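# Fork the loose switch onto the yellow-taped rack rails

## Task

With the fork, carry the switch (the one that is not screwed in) onto the pair of rack rails marked with yellow tape and slide it all the way in. The rack is loose: it must not tip beyond a slight amount, and it must finish in its original spot.

## Robot and tools

Robot: a single six-joint arm (Elite-style, UR-like chain) with no gripper. A rigid steel lifting fork is bolted to its flange. It has no motor or sensor, so there is no tool number in any call, and a load stays on only through gravity, friction and the fork's shape. The two blades are 240 mm long, 30 mm wide and 8 mm thick, 110 mm apart, and point along the tool point's -y axis. The load sits on the faces looking along -z, so the blades are level when the tool's +z points straight down. If the blades dip toward their noses, the load slides off. The tool point lies in the gap between the tines, halfway along the blades, on the load-bearing plane. The blade noses are 120 mm toward -y from it and the upright back legs 120 mm toward +y. A block about 10 cm long sticks out toward the fork's -y near the last joint and turns with the fork. A heavy load makes the tool point sag below its commanded height and tilt, so compare the reported pose with what you sent and correct it.

Frame: everything uses the scene frame. The origin is on the table top under the arm's base, +z is up, and +y is to the left when looking along +x. The base sits at (0, 0, 0.094) m and may be tilted slightly. Positions are in metres and velocities in m/s and rad/s. Orientation is given as quat_wxyz. Printed poses can be off by a few centimetres, more at long reach.

Motion numbers. A row is 6 numbers, each in [-1, 1]: dx, dy, dz, rx, ry, rz. It is an offset, not a pose. It is measured along the scene axes from the Hand target at the start of that action or move. rx, ry, rz form one rotation vector that turns about the Hand target's position. Scale: 1.0 = 0.6 m or 180 degrees. If the translation part has a length over 1.0 it may be shortened along its line. Every row in an action counts from the same start, not from the previous row. A new action or call starts from the current Hand target, so sending the same offset again moves the arm further.

execute_actions(actions, cameras): actions is a list of actions. Each action is a table of up to 15 rows, one per 1/30 s step, and a shorter table repeats its last row. Example shape: [[[dx,dy,dz,rx,ry,rz]]]. An empty list returns the state and all camera images, plus the scene number and task. cameras: a list of names, ["all"], [] for none, or left out. An unknown name makes the call invalid.

move(target, speed, blend, blocking, cameras): runs a straight path toward target. target is either one 6-number offset row or a list of up to 15 rows, and every row counts from the same starting Hand target. speed is in m/s, from 0.002 to 3.2 (default 0.25), with turning capped at twice that in rad/s. It can be one number or one per target. blend is a corner-rounding distance in metres for a list; 0 (the default) stops at each point. blocking=false returns after about 0.5 s while the move keeps going. A path takes at least 0.5 s, and anything over 10 s stops short. The path ignores obstacles, and the tool point lags and wanders more the faster it goes. Stay clear of the arm's own base, because passing near it can flip the shoulder posture. The result adds a move: line. done means resting within 3 mm and 2 degrees of target. Other endings are off_target, moving, held (a check withheld steps or the clearance check halted the path) and fault. limits=paced means the pose was clipped. Neither done nor off_target tells you whether something is being touched.

wait(seconds 0 to 10, cameras) lets time pass while the last command is held, and returns early if a running move ends. stop(cameras) brakes a running move, which needs some distance to do. zoom_image(camera, region [x0,y0,x1,y1] in pixels, at most 504x504) enlarges part of the latest image from cam_head_left, cam_head_right or cam_wrist (each 672x504). read_manual gives only licence texts. finished_scene(scene) ends the scene for good, and the goal must hold with the robot gone.

Controller behaviour: each step clips commanded orientation to within 32 degrees of the measured one. The Hand target line is the last command after clipping, and the next offsets start from it. The tool point often stops short of it. Waiting does not close that gap, but a new action (even all zeros) does. If it is still short, send the remaining distance. To end a push, command the target back past the actual tool point. A stopped arm usually keeps pushing until it is commanded away. Commands are smoothed, lagging about 0.15 s. Joint speed caps are 2.09, 2.62 and 3.14 rad/s. Time keeps running while you think.

Results: the tool point pose and velocities, Joint positions (URDF order), joint torques (the total drive output, including the arm's weight, with offsets and noise; positive is toward a larger joint angle), and the Hand target. A line saying velocities are within noise means the arm is still.

Avoid: contact force near 150 N (±25) or joint contact torque at its limit (293, 293, 133, 49.8, 49.8, 49.8 N m) causes a 10 s fault stop. The arm is stiff, so aiming even slightly past a firm contact can fault. Fast touches hit harder. Keep the loose rack upright and in place. Don't drop the switch, let go of it while it moves, or let anything leave the table. Motors heat up when holding loads, stretching out or pushing; MOTOR HOT appears at 70 °C and a brake stop comes at 85 °C. Loose objects may sometimes be nudged by outside pushes. Camera calibration (K, distortion, T_world_to_cam) is supplied and may be off by a few mm or degrees.

Each tool is called after "Call:" as a command line: name --argument value for each argument, lists and objects as JSON in quotes; but a table of rows of numbers goes row by row, as --pt "numbers of a row", without its own name.

## Session

Call:
execute_actions --actions '[]'

Scene clock: 0.00 s.
end_effector_position=(+0.6600, +0.2529, +0.3169) end_effector_quat_wxyz=(+0.049, +0.971, +0.235, +0.002)
Joint positions: [3.144 -1.402 1.911 -2.097 -1.658 1.049]
Joint velocities: within noise
Joint torques (N m): no reading
Hand target: +0.6600, +0.2529, +0.3169; +0.049, +0.971, +0.235, +0.002

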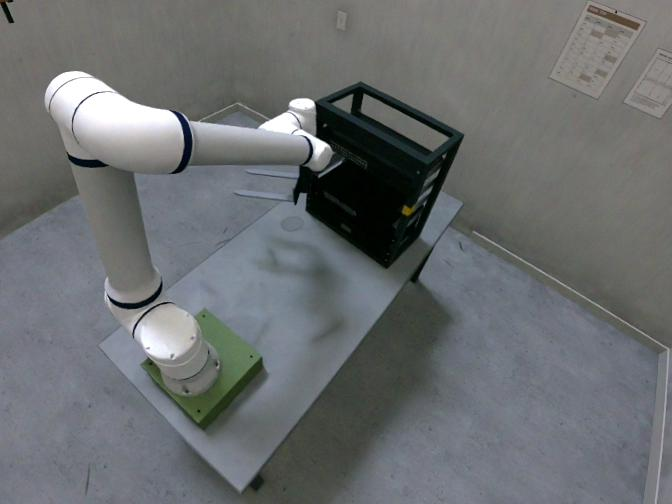

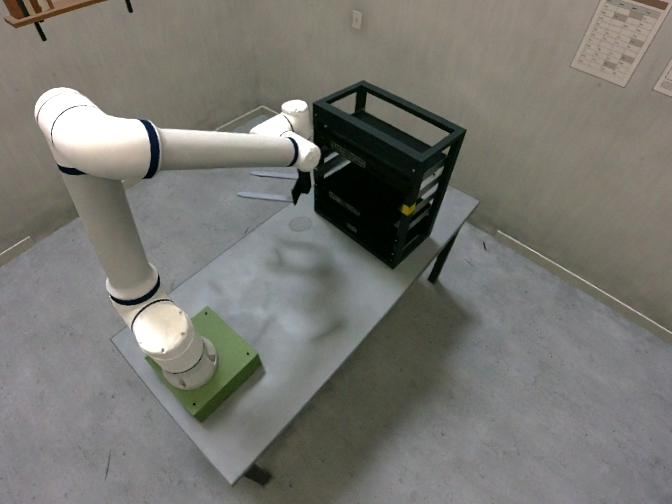

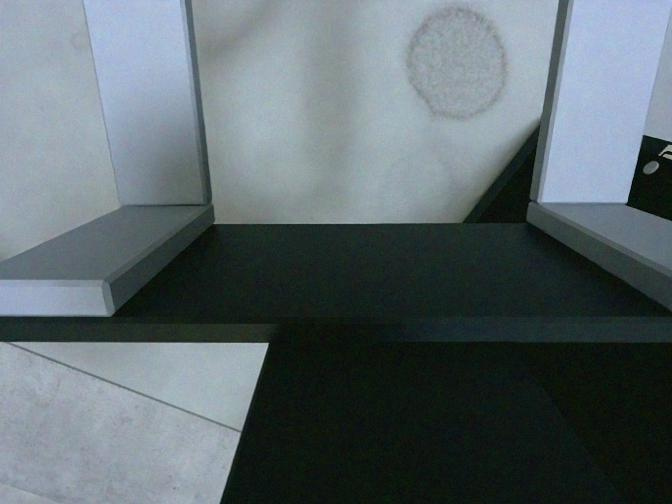

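Call:
zoom_image --camera "cam_head_right" --region '[270, 60, 490, 280]'

Call:
zoom_image --camera "cam_head_left" --region '[270, 60, 490, 280]'

Scaled by 2.291.

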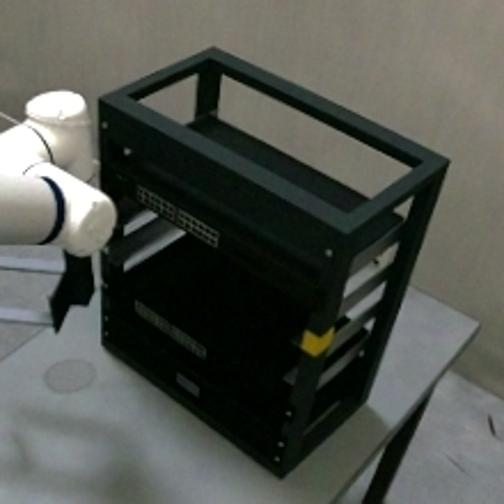

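Scaled by 2.291.

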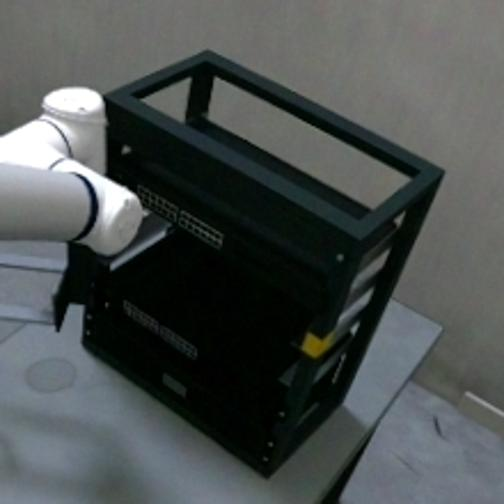

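Call:
move --pt "-0.183 -0.1 0.3 0 0 -0.151" --pt "-0.13 -0.1 0.25 0 -0.2 -0.151" --blend '[0.05,0]' --speed 0.4

Scene clock: 41.87 s.
end_effector_position=(+0.5820, +0.1929, +0.4669) end_effector_quat_wxyz=(+0.118, +0.950, -0.022, +0.287)
Joint positions: [3.03 -1.984 2.313 -2.502 -1.715 1.414]
Joint torques (N m): [9.18 -34.99 -76.13 -12.24 -2.19 4.18]
Hand target: +0.5820, +0.1929, +0.4669; +0.118, +0.950, -0.022, +0.287
Off the commanded pose: 0.000 m, 0 deg.
move: done

Call:
move --target '[0.0, -0.05, -0.08, 0, -0.3, 0]' --speed 0.4 --cameras '["all"]'

Scene clock: 45.50 s.
end_effector_position=(+0.5820, +0.1629, +0.4189) end_effector_quat_wxyz=(+0.095, +0.716, -0.073, +0.687)
Joint positions: [2.808 -1.32 2.795 -4.565 -1.43 1.531]
Joint torques (N m): [-23.06 -22.34 -31.66 -9.68 1.88 4.88]
Hand target: +0.5820, +0.1629, +0.4189; +0.095, +0.716, -0.073, +0.688
Off the commanded pose: 0.000 m, 0 deg.
move: done
camera_calibration:
cam_wrist: T_world_to_cam=[[0.0669645, 0.00700347, 0.997731, -0.448542], [-0.556847, -0.829491, 0.0431963, 0.312489], [0.827911, -0.558476, -0.0516466, -0.274796], [0, 0, 0, 1]] pos_world=[0.431552, 0.10888, 0.419833]

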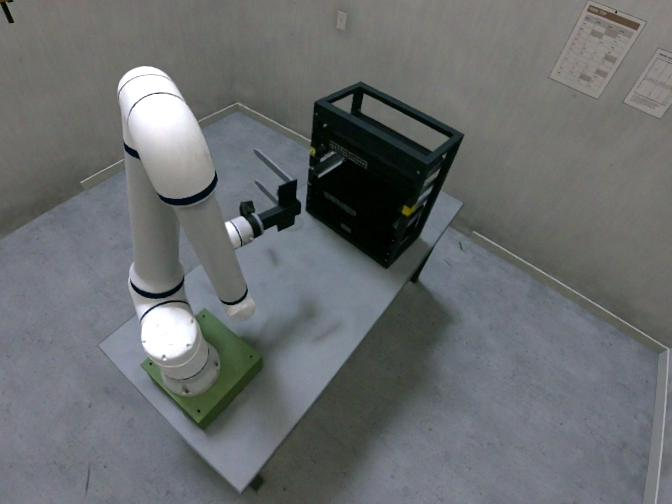

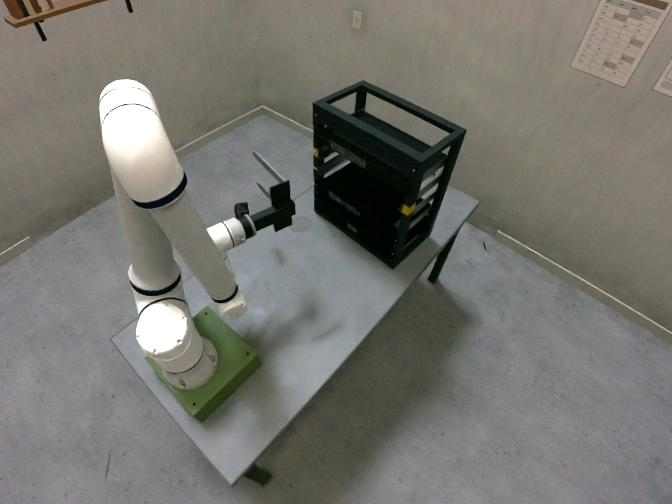

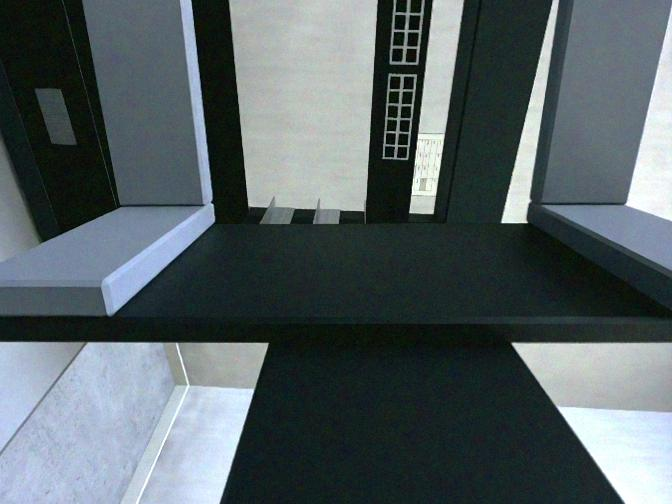

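Call:
move --target '[-0.07, 0.07, 0, 0, 0, 0.14]' --speed 0.4 --cameras '["cam_wrist"]'

Call:
zoom_image --camera "cam_wrist" --region '[0, 0, 504, 230]'

Call:
zoom_image --camera "cam_wrist" --region '[168, 0, 672, 230]'

Call:
move --target '[0, -0.4, 0, 0, 0, 0]' --speed 0.4 --cameras '["cam_wrist"]'

Call:
zoom_image --camera "cam_wrist" --region '[0, 0, 504, 230]'

Call:
zoom_image --camera "cam_wrist" --region '[168, 0, 672, 230]'

Scene clock: 55.53 s.
end_effector_position=(+0.5400, +0.2049, +0.4189) end_effector_quat_wxyz=(-0.057, +0.715, +0.085, +0.692)
Joint positions: [2.507 -1.314 2.784 -4.537 -0.689 1.486]
Joint torques (N m): [-22.22 -21.15 -27.16 -0.87 2.1 -0.69]
Hand target: +0.5400, +0.2049, +0.4189; -0.057, +0.715, +0.085, +0.692
Off the commanded pose: 0.000 m, 0 deg.
move: done
camera_calibration:
cam_wrist: T_world_to_cam=[[0.0573963, 0.0346662, 0.997749, -0.446479], [-0.150979, -0.987601, 0.0429988, 0.137243], [0.986869, -0.153107, -0.0514508, -0.385618], [0, 0, 0, 1]] pos_world=[0.426902, 0.0919784, 0.419733]
Images, in order (width x height): cam_wrist 672x504.

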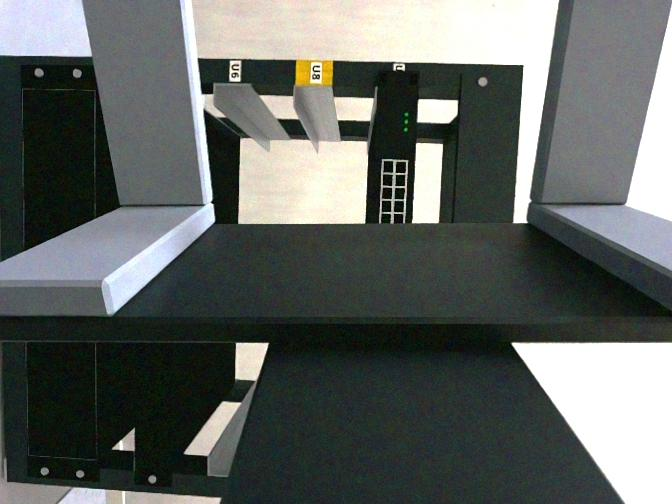

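Scaled by 1.000.

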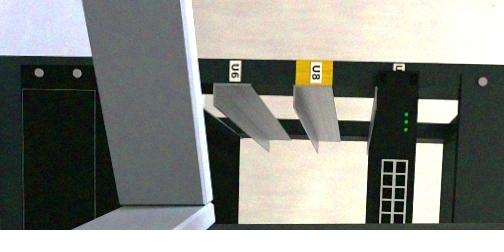

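Scaled by 1.000.

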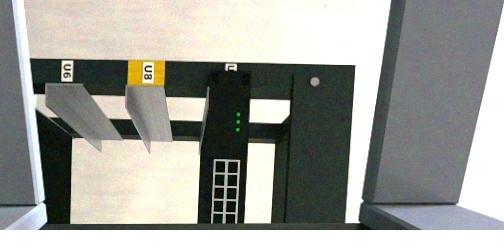

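Scene clock: 57.23 s.
end_effector_position=(+0.5400, -0.0351, +0.4189) end_effector_quat_wxyz=(-0.057, +0.715, +0.085, +0.692) end_effector_velocity=(+0.000, +0.000, +0.000) end_effector_angular_velocity=(+0.002, +0.001, +0.000)
Joint positions: [1.988 -1.273 2.638 -4.232 -0.176 1.274]
Joint velocities: [0 0 0 0.005 0 -0.003]
Joint torques (N m): [-21.44 -56.37 -6.45 1.7 3.83 -0.2]
Hand target: +0.5400, -0.0351, +0.4189; -0.057, +0.715, +0.085, +0.692
Off the commanded pose: 0.000 m, 0 deg.
move: done
camera_calibration:
cam_wrist: T_world_to_cam=[[0.0569625, 0.0345305, 0.997779, -0.437907], [-0.150795, -0.987639, 0.0427884, -0.0997733], [0.986923, -0.152898, -0.0510513, -0.422527], [0, 0, 0, 1]] pos_world=[0.426901, -0.148022, 0.419632]
Images, in order (width x height): cam_wrist 672x504.

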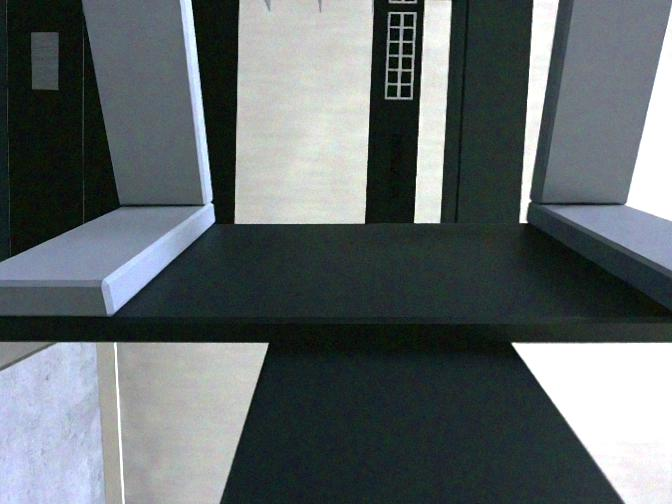

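Scaled by 1.000.

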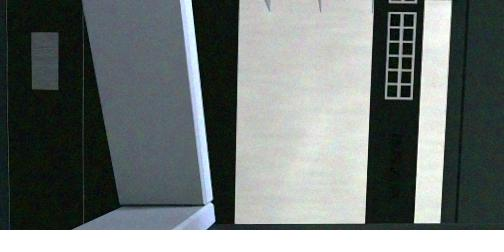

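Scaled by 1.000.

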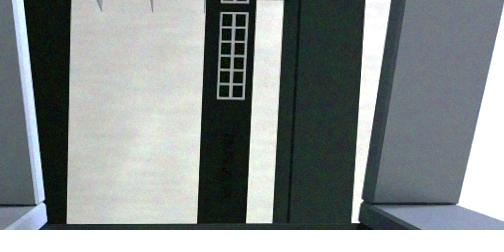

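Call:
move --target '[0.05, 0.42, -0.1, 0, 0, 0]' --speed 0.4 --cameras '["cam_wrist"]'

Call:
zoom_image --camera "cam_wrist" --region '[340, 30, 500, 190]'

Call:
zoom_image --camera "cam_wrist" --region '[200, 30, 360, 190]'

Scene clock: 73.83 s.
end_effector_position=(+0.5699, +0.2169, +0.3589) end_effector_quat_wxyz=(-0.057, +0.715, +0.085, +0.692)
Joint positions: [2.619 -1.055 2.717 -4.737 -0.801 1.498]
Joint torques (N m): [10.09 -35.6 -13.2 -6.89 -1.84 5.09]
Hand target: +0.5700, +0.2169, +0.3589; -0.057, +0.715, +0.085, +0.692
Off the commanded pose: 0.000 m, 0 deg.
move: done
camera_calibration:
cam_wrist: T_world_to_cam=[[0.0574957, 0.0347665, 0.99774, -0.388895], [-0.150663, -0.987645, 0.0430969, 0.15591], [0.986912, -0.1528, -0.0515473, -0.416402], [0, 0, 0, 1]] pos_world=[0.456802, 0.103878, 0.359833]
Images, in order (width x height): cam_wrist 672x504.

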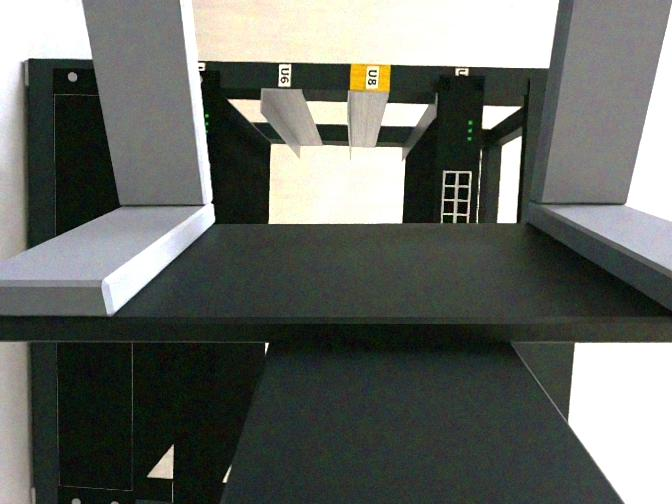

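Scaled by 3.150.

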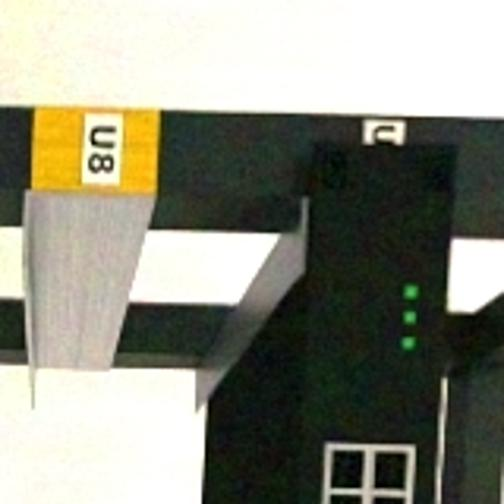

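Scaled by 3.150.

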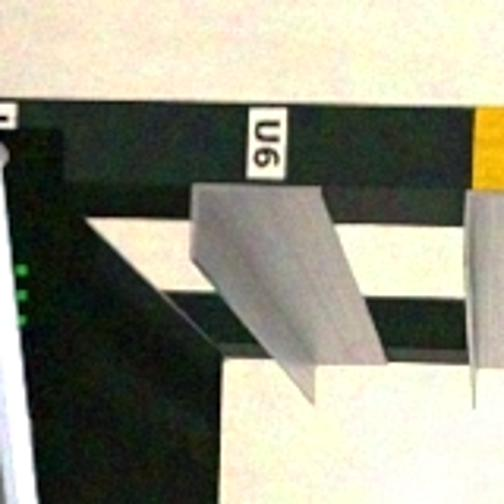

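Call:
move --target '[0.0, -0.77, 0, 0, 0, 0]' --speed 0.4 --cameras '["cam_wrist"]'

Call:
zoom_image --camera "cam_wrist" --region '[200, 30, 360, 190]'

Call:
zoom_image --camera "cam_wrist" --region '[340, 30, 500, 190]'

Scene clock: 110.13 s.
end_effector_position=(+0.5702, -0.2449, +0.3587) end_effector_quat_wxyz=(-0.057, +0.712, +0.084, +0.695)
Joint positions: [1.895 -1.022 2.334 -3.989 -0.088 1.081]
Joint torques (N m): [3.01 -84.69 -10.98 1.07 0.92 -0.61]
Hand target: +0.5700, -0.2451, +0.3589; -0.057, +0.715, +0.085, +0.692
Off the commanded pose: 0.000 m, 0 deg.
move: done
camera_calibration:
cam_wrist: T_world_to_cam=[[0.0495176, 0.0325482, 0.998243, -0.368773], [-0.153664, -0.987321, 0.0398145, -0.297168], [0.986882, -0.155365, -0.0438883, -0.490623], [0, 0, 0, 1]] pos_world=[0.456783, -0.357623, 0.358424]
Images, in order (width x height): cam_wrist 672x504.

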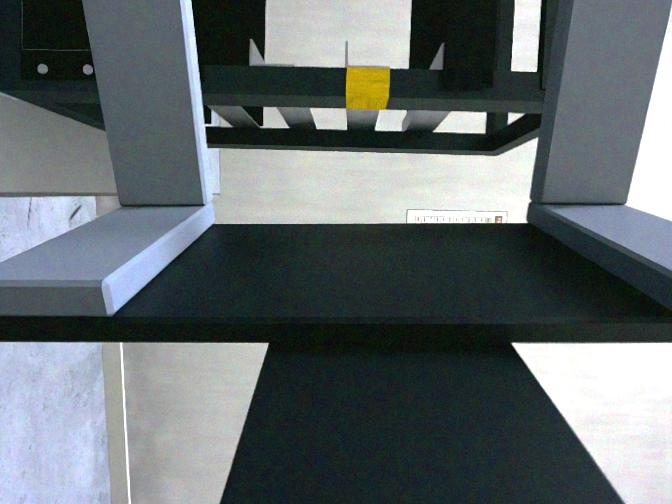

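Scaled by 3.150.

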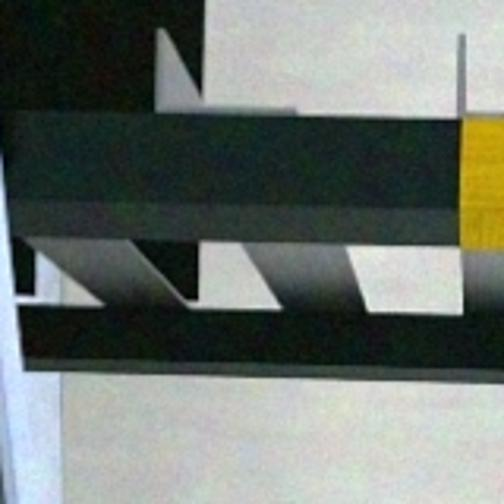

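Scaled by 3.150.

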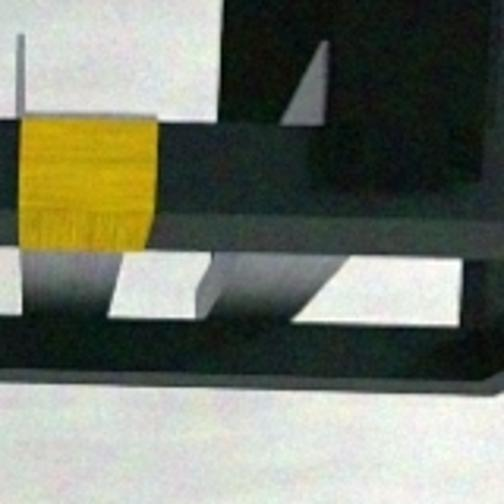

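Call:
move --pt "0 0.25 0.1 0 0 0" --pt "-0.03 0.42 0.2 0 0.45 0" --blend '[0.05,0]' --speed 0.5

Scene clock: 136.97 s.
end_effector_position=(+0.5520, +0.0069, +0.4789) end_effector_quat_wxyz=(-0.099, +0.993, +0.027, +0.062)
Joint positions: [2.511 -1.773 2.046 -1.795 -1.342 0.835]
Joint torques (N m): [10.85 -23.04 -96.34 -2.44 0.71 3.65]
Hand target: +0.5520, +0.0069, +0.4789; -0.099, +0.993, +0.027, +0.062
Off the commanded pose: 0.000 m, 0 deg.
move: done

Call:
move --pt "0.1 -0.02 0 -0.0155 0.0829 -0.54" --pt "0.22 -0.023 -0.103 -0.0155 0.0829 -0.54" --blend '[0.03,0]' --speed 0.5 --cameras '["all"]'

Call:
zoom_image --camera "cam_head_right" --region '[270, 60, 490, 280]'

Scene clock: 146.80 s.
end_effector_position=(+0.6838, -0.0069, +0.4172) end_effector_quat_wxyz=(+0.000, +0.679, -0.735, +0.000)
Joint positions: [2.856 -1.813 2.127 -1.87 -1.568 2.889]
Joint torques (N m): [9.12 -22.02 -98.71 -10.28 -1.87 3.33]
Hand target: +0.6840, -0.0069, +0.4171; +0.000, +0.679, -0.735, +0.000
Off the commanded pose: 0.000 m, 0 deg.
move: done
camera_calibration:
cam_wrist: T_world_to_cam=[[-0.0920376, -0.995373, -0.027616, 0.0770799], [-0.934918, 0.0768357, 0.346445, 0.366618], [-0.34272, 0.0577047, -0.937664, 0.720357], [0, 0, 0, 1]] pos_world=[0.596733, 0.00698586, 0.550567]

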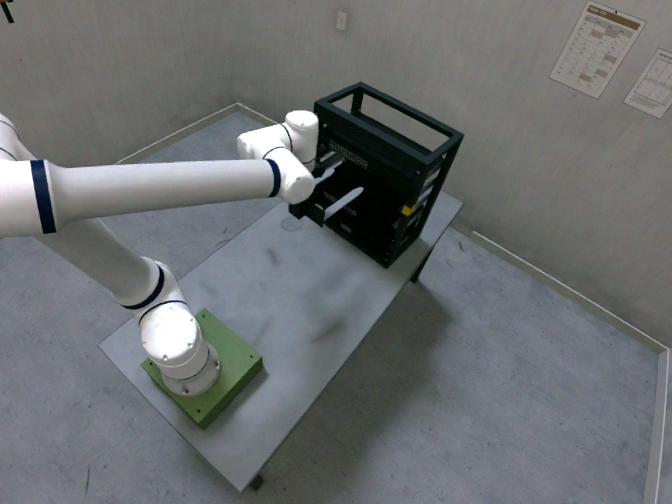

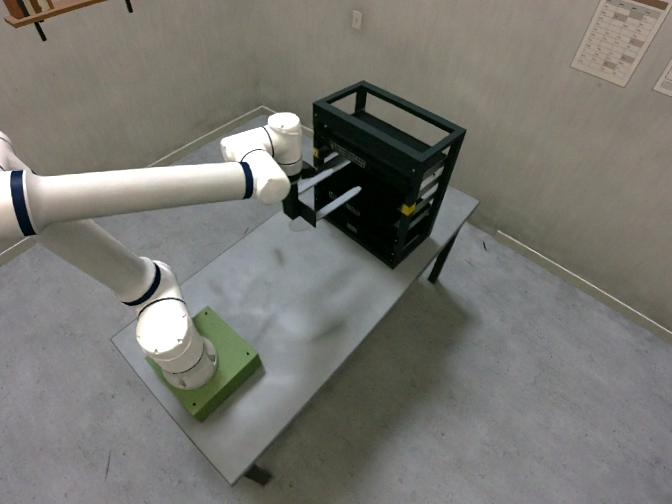

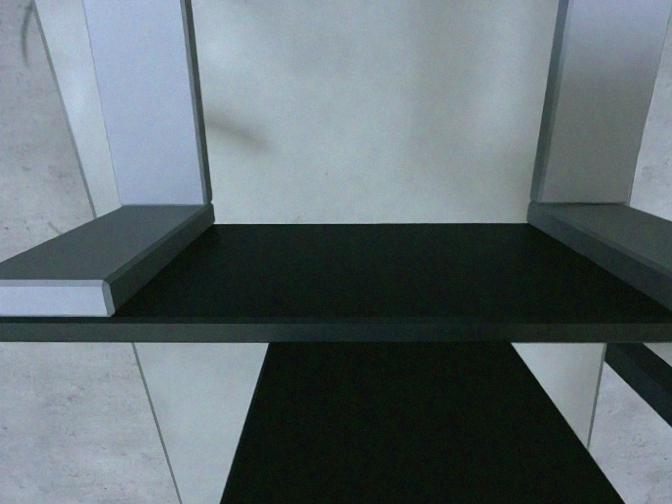

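Scaled by 2.291.

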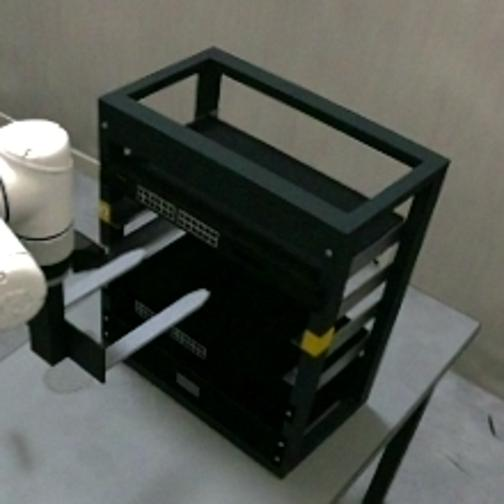

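Call:
move --target '[0.332, -0.0266, 0, 0, 0, 0]' --speed 0.2 --cameras '["all"]'

Call:
zoom_image --camera "cam_wrist" --region '[84, 0, 588, 344]'

Call:
zoom_image --camera "cam_head_right" --region '[270, 60, 490, 280]'

Scene clock: 168.83 s.
end_effector_position=(+0.8830, -0.0228, +0.4171) end_effector_quat_wxyz=(+0.000, +0.679, -0.735, +0.000)
Joint positions: [2.926 -1.464 1.809 -1.902 -1.567 2.959]
Joint torques (N m): [10.6 -57.19 -97.98 -5.31 -2.08 3.23]
Hand target: +0.8832, -0.0228, +0.4171; +0.000, +0.679, -0.735, +0.000
Off the commanded pose: 0.000 m, 0 deg.
move: done
camera_calibration:
cam_wrist: T_world_to_cam=[[-0.0921327, -0.995364, -0.0275911, 0.0796439], [-0.934942, 0.076939, 0.346359, 0.554212], [-0.34263, 0.0577071, -0.937696, 0.789303], [0, 0, 0, 1]] pos_world=[0.795933, -0.00891419, 0.550368]

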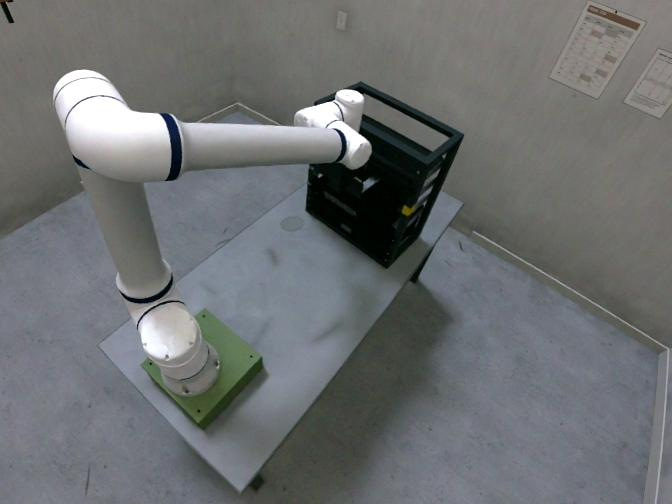

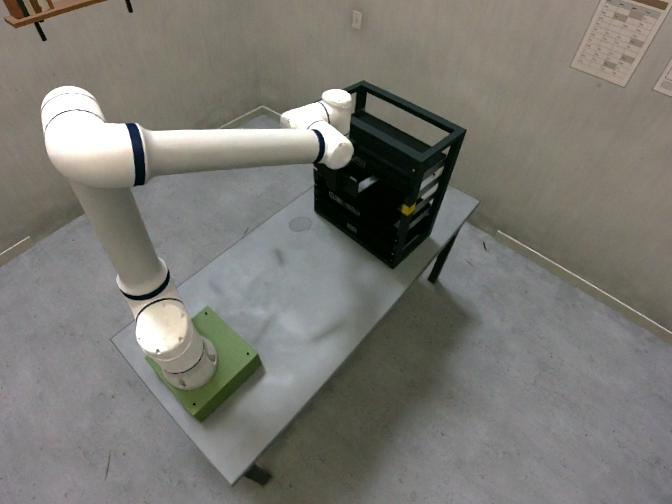

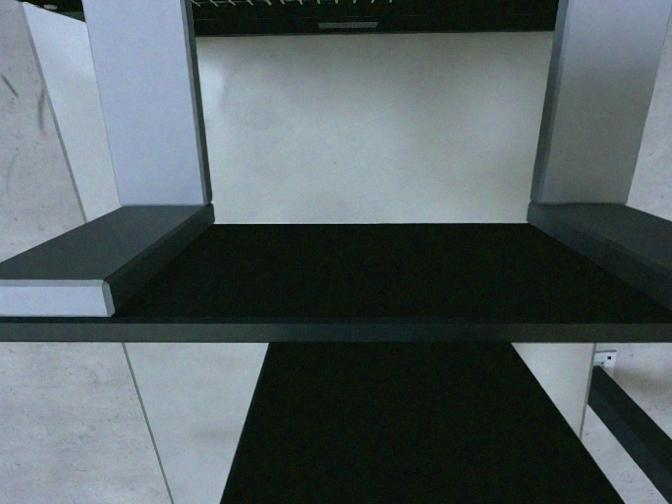

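Scaled by 1.000.

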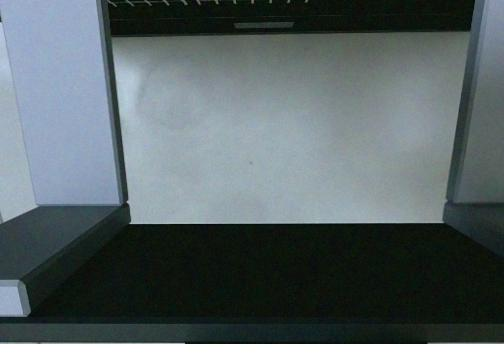

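Scaled by 2.291.

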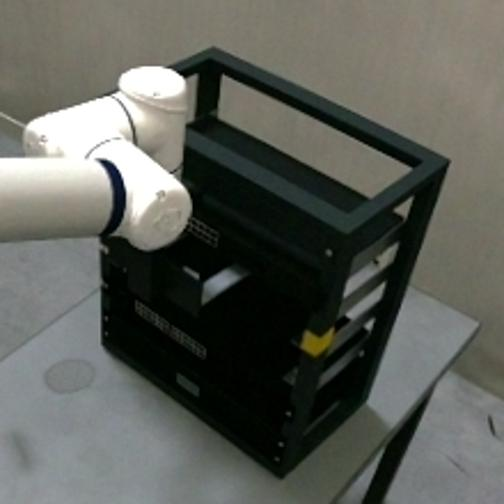

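Call:
move --target '[0.0514, -0.0041, 0, 0, 0, 0]' --speed 0.15 --cameras '["cam_wrist"]'

Scene clock: 178.47 s.
end_effector_position=(+0.9138, -0.0253, +0.4171) end_effector_quat_wxyz=(+0.000, +0.679, -0.735, +0.000)
Joint positions: [2.933 -1.414 1.753 -1.896 -1.567 2.966]
Joint torques (N m): [10.1 -63.2 -97.82 -5.29 1.18 3.51]
Hand target: +0.9140, -0.0253, +0.4171; +0.000, +0.679, -0.735, +0.000
Off the commanded pose: 0.000 m, 0 deg.
move: done
camera_calibration:
cam_wrist: T_world_to_cam=[[-0.092131, -0.995365, -0.0275825, 0.079987], [-0.934909, 0.0769349, 0.346447, 0.583126], [-0.342719, 0.0577056, -0.937664, 0.800056], [0, 0, 0, 1]] pos_world=[0.826733, -0.0114142, 0.550368]
Images, in order (width x height): cam_wrist 672x504.

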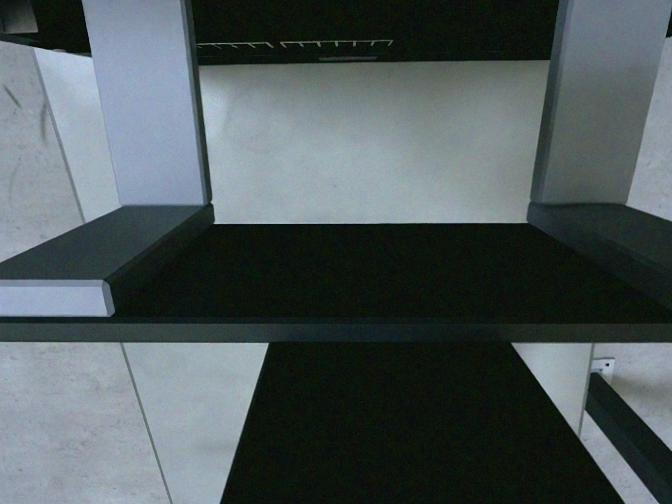

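Call:
move --pt "0 0 0.022 0 0 0" --pt "0 0 0.05 0 0 0" --speed '[0.05,0.03]' --cameras '["all"]'

Call:
zoom_image --camera "cam_head_right" --region '[270, 60, 490, 280]'

Scene clock: 185.53 s.
end_effector_position=(+0.9140, -0.0253, +0.4469) end_effector_quat_wxyz=(+0.000, +0.679, -0.735, +0.000) end_effector_velocity=(-0.001, +0.000, +0.000) end_effector_angular_velocity=(+0.001, +0.004, +0.000)
Joint positions: [2.933 -1.428 1.714 -1.843 -1.567 2.966]
Joint velocities: [0 -0.001 -0.001 0.006 0 0]
Joint torques (N m): [-18.3 -127.31 -142.05 -18.45 2.77 -1.89]
Hand target: +0.9140, -0.0253, +0.4471; +0.000, +0.679, -0.735, +0.000
Off the commanded pose: 0.000 m, 0 deg.
move: done
camera_calibration:
cam_wrist: T_world_to_cam=[[-0.0921327, -0.995364, -0.0275911, 0.0808338], [-0.934942, 0.076939, 0.346359, 0.573066], [-0.34263, 0.0577071, -0.937696, 0.828012], [0, 0, 0, 1]] pos_world=[0.826933, -0.0114142, 0.580168]

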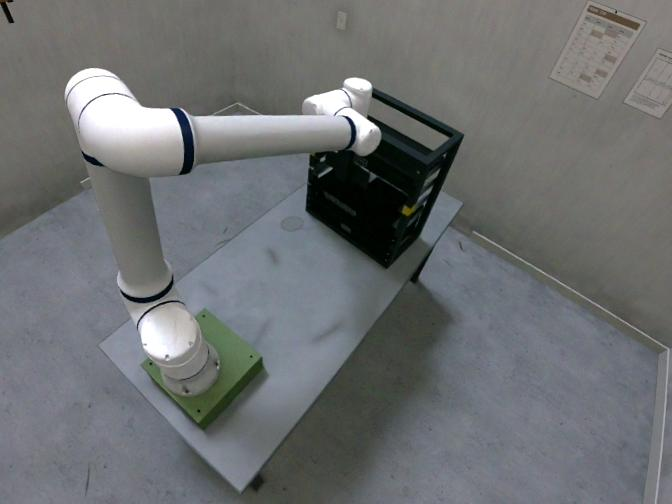

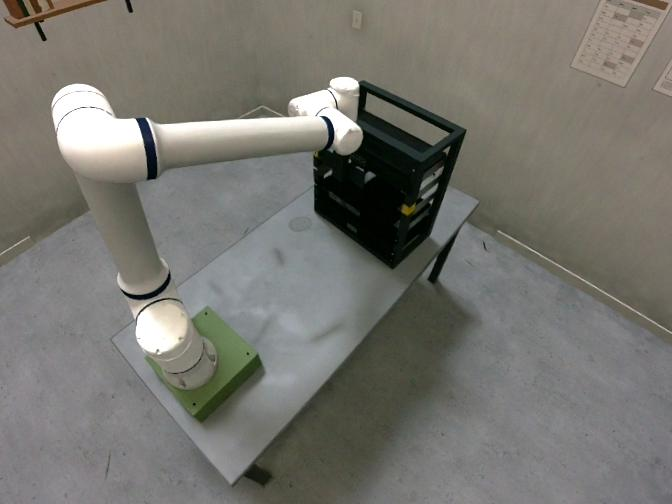

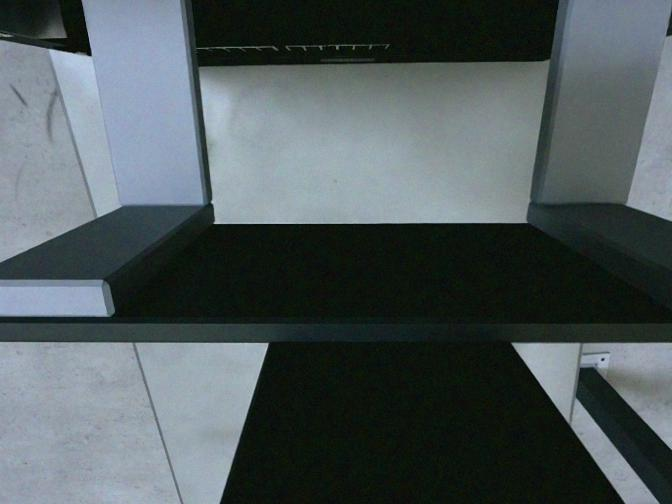

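Scaled by 2.291.

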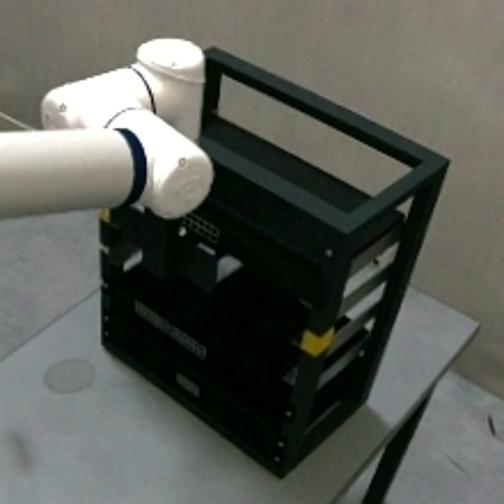

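Call:
move --target '[0, 0, 0.006, 0, 0, 0]' --speed 0.03

Scene clock: 188.67 s.
end_effector_position=(+0.9140, -0.0253, +0.4505) end_effector_quat_wxyz=(+0.000, +0.679, -0.735, +0.000)
Joint positions: [2.933 -1.429 1.71 -1.837 -1.567 2.966]
Joint torques (N m): [-20.03 -126.98 -143.29 -18.25 3.42 -2.29]
Hand target: +0.9140, -0.0253, +0.4507; +0.000, +0.679, -0.735, +0.000
Off the commanded pose: 0.000 m, 0 deg.
move: done

Call:
move --target '[-0.166, 0.0133, 0, 0, 0, 0]' --speed 0.08 --cameras '["all"]'

Call:
zoom_image --camera "cam_head_right" --region '[270, 60, 490, 280]'

Scene clock: 194.33 s.
end_effector_position=(+0.8146, -0.0174, +0.4507) end_effector_quat_wxyz=(+0.000, +0.679, -0.735, +0.000)
Joint positions: [2.906 -1.595 1.883 -1.845 -1.567 2.939]
Joint torques (N m): [-22.64 -106.02 -117.82 -18.37 1.25 -2.23]
Hand target: +0.8144, -0.0173, +0.4507; +0.000, +0.679, -0.735, +0.000
Off the commanded pose: 0.000 m, 0 deg.
move: done
camera_calibration:
cam_wrist: T_world_to_cam=[[-0.0921392, -0.995364, -0.0275796, 0.0797415], [-0.934909, 0.0769435, 0.346447, 0.478126], [-0.342719, 0.0577057, -0.937664, 0.797102], [0, 0, 0, 1]] pos_world=[0.727533, -0.00341419, 0.583968]

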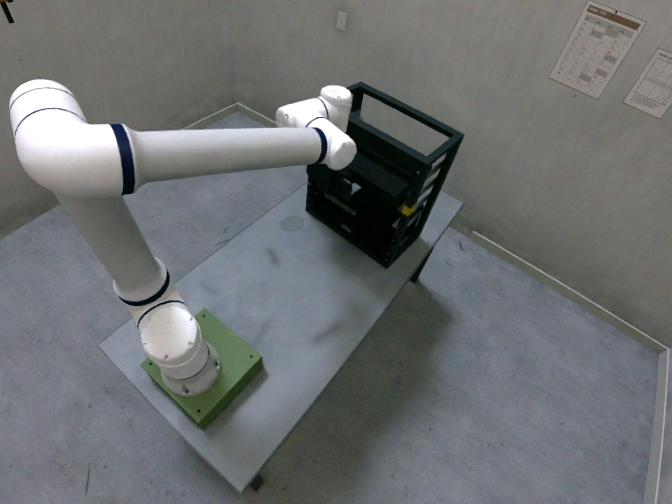

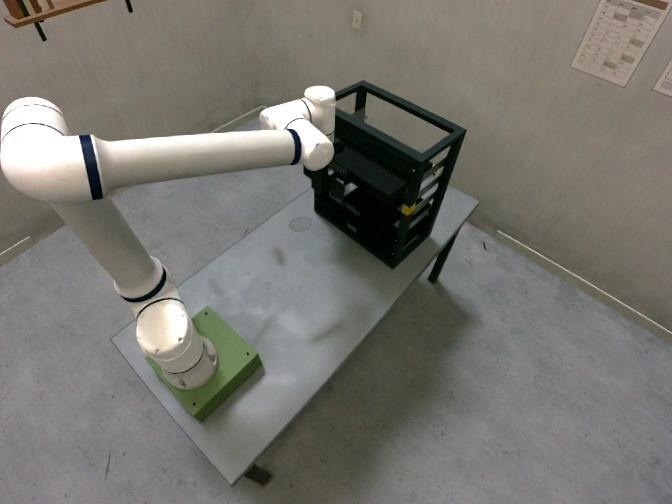

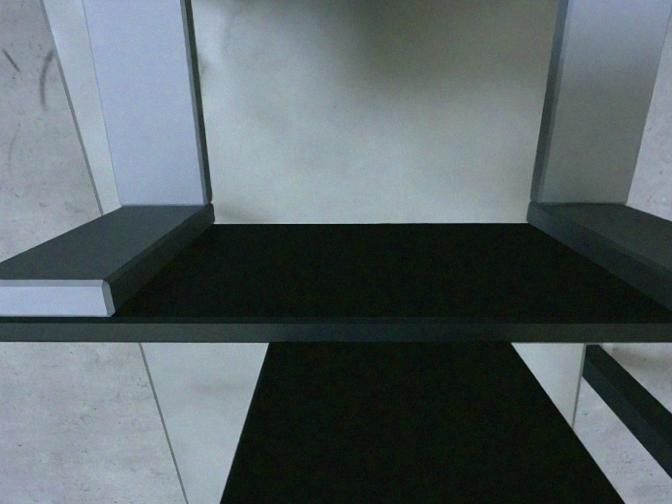

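Scaled by 2.291.

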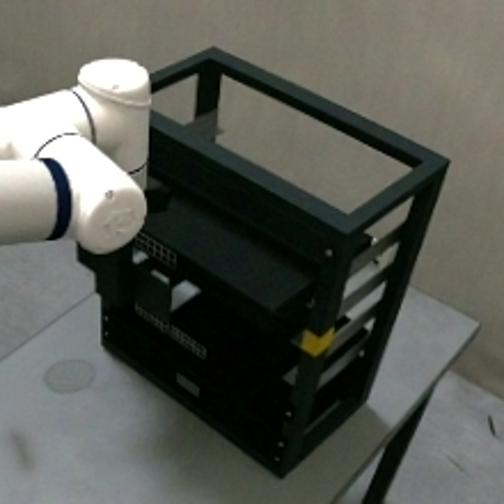

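Call:
move --target '[-0.25, 0.02, 0, 0, 0, 0]' --speed 0.12 --cameras '["all"]'

Call:
zoom_image --camera "cam_head_right" --region '[240, 60, 460, 280]'

Scene clock: 198.63 s.
end_effector_position=(+0.6646, -0.0054, +0.4507) end_effector_quat_wxyz=(+0.000, +0.679, -0.735, +0.000)
Joint positions: [2.846 -1.867 2.104 -1.793 -1.568 2.879]
Joint torques (N m): [-21.88 -69.56 -119.44 -18.2 3.24 -2.16]
Hand target: +0.6644, -0.0053, +0.4507; +0.000, +0.679, -0.735, +0.000
Off the commanded pose: 0.000 m, 0 deg.
move: done
camera_calibration:
cam_wrist: T_world_to_cam=[[-0.0921392, -0.995364, -0.0275796, 0.077865], [-0.934909, 0.0769435, 0.346447, 0.336966], [-0.342719, 0.0577057, -0.937664, 0.745001], [0, 0, 0, 1]] pos_world=[0.577533, 0.00858581, 0.583968]

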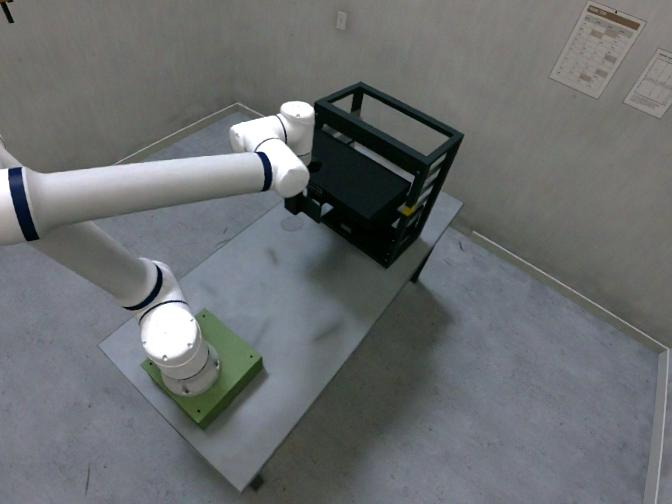

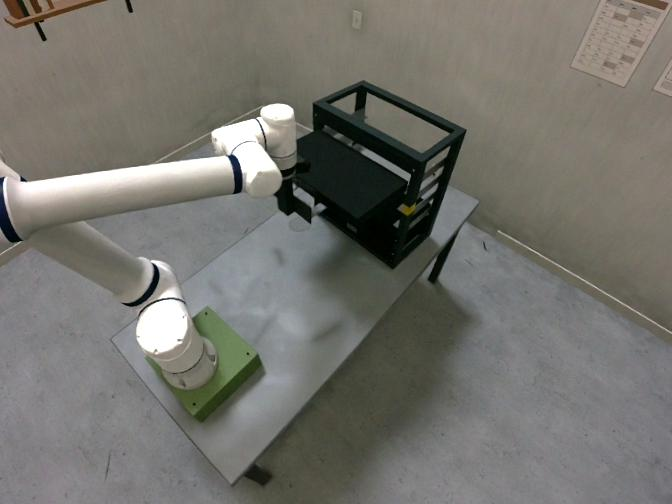

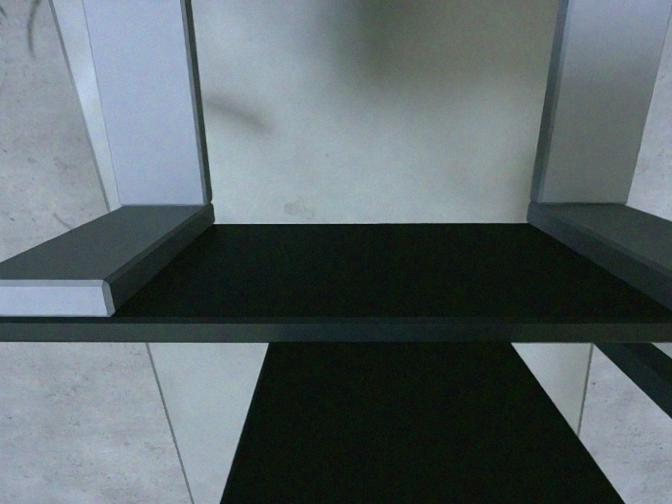

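Scaled by 2.291.

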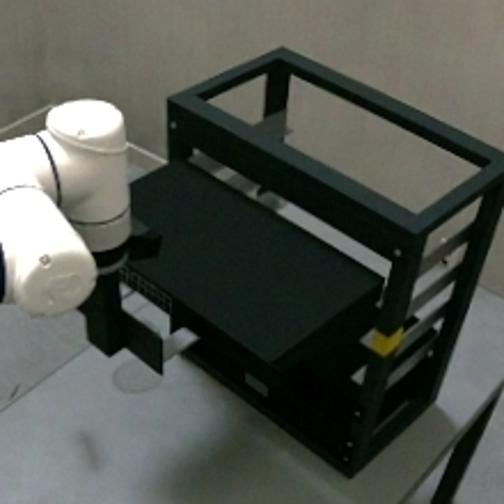

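Call:
move --target '[-0.166, 0.0133, 0, 0, 0, 0]' --speed 0.12 --cameras '["all"]'

Call:
zoom_image --camera "cam_head_right" --region '[240, 60, 460, 280]'

Call:
zoom_image --camera "cam_head_left" --region '[240, 60, 460, 280]'

Scene clock: 203.43 s.
end_effector_position=(+0.5650, +0.0026, +0.4507) end_effector_quat_wxyz=(+0.000, +0.679, -0.735, +0.000)
Joint positions: [2.78 -2.075 2.22 -1.702 -1.569 2.813]
Joint torques (N m): [-22.54 -47.55 -120.95 -17.92 4.92 -2.28]
Hand target: +0.5648, +0.0027, +0.4507; +0.000, +0.679, -0.735, +0.000
Off the commanded pose: 0.000 m, 0 deg.
move: done
camera_calibration:
cam_wrist: T_world_to_cam=[[-0.0921392, -0.995364, -0.0275796, 0.0766508], [-0.934909, 0.0769435, 0.346447, 0.243234], [-0.342719, 0.0577057, -0.937664, 0.710405], [0, 0, 0, 1]] pos_world=[0.477933, 0.0165858, 0.583968]

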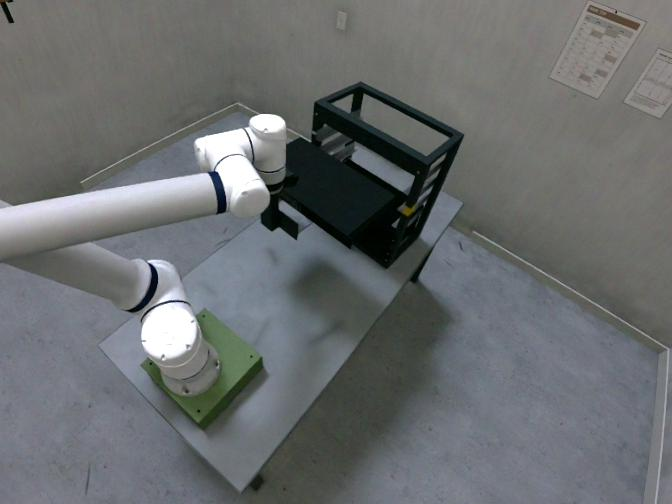

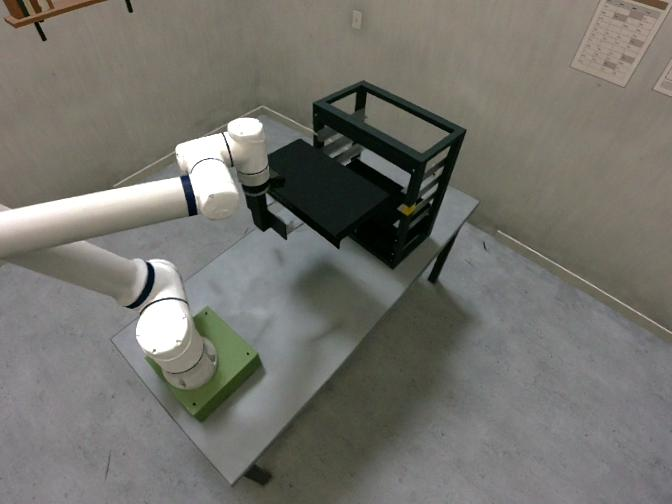

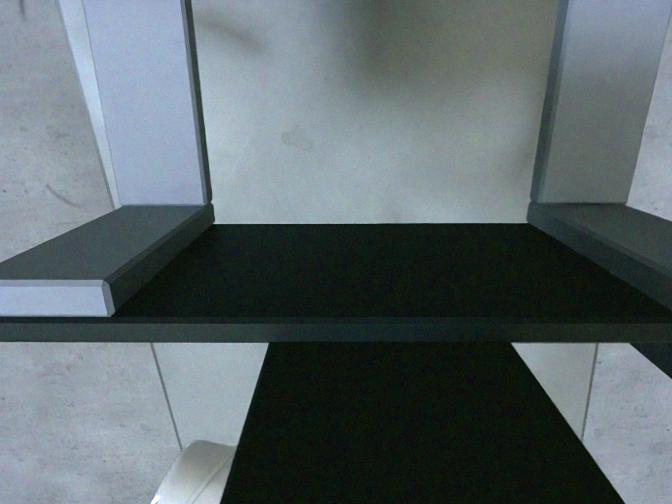

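Scaled by 2.291.

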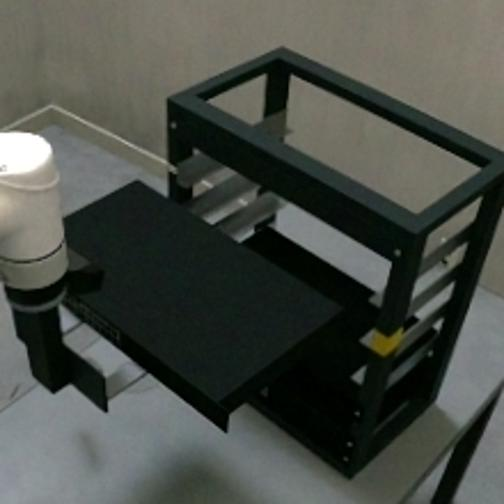

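Scaled by 2.291.

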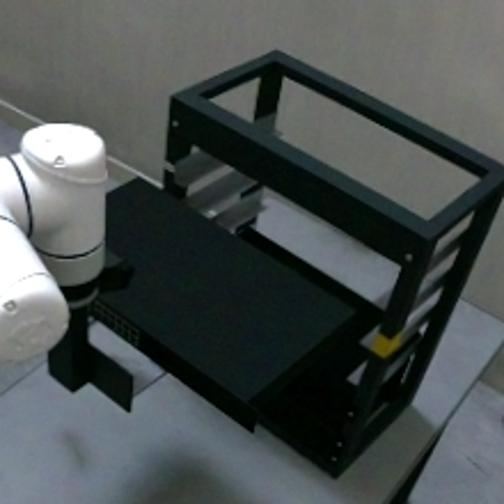

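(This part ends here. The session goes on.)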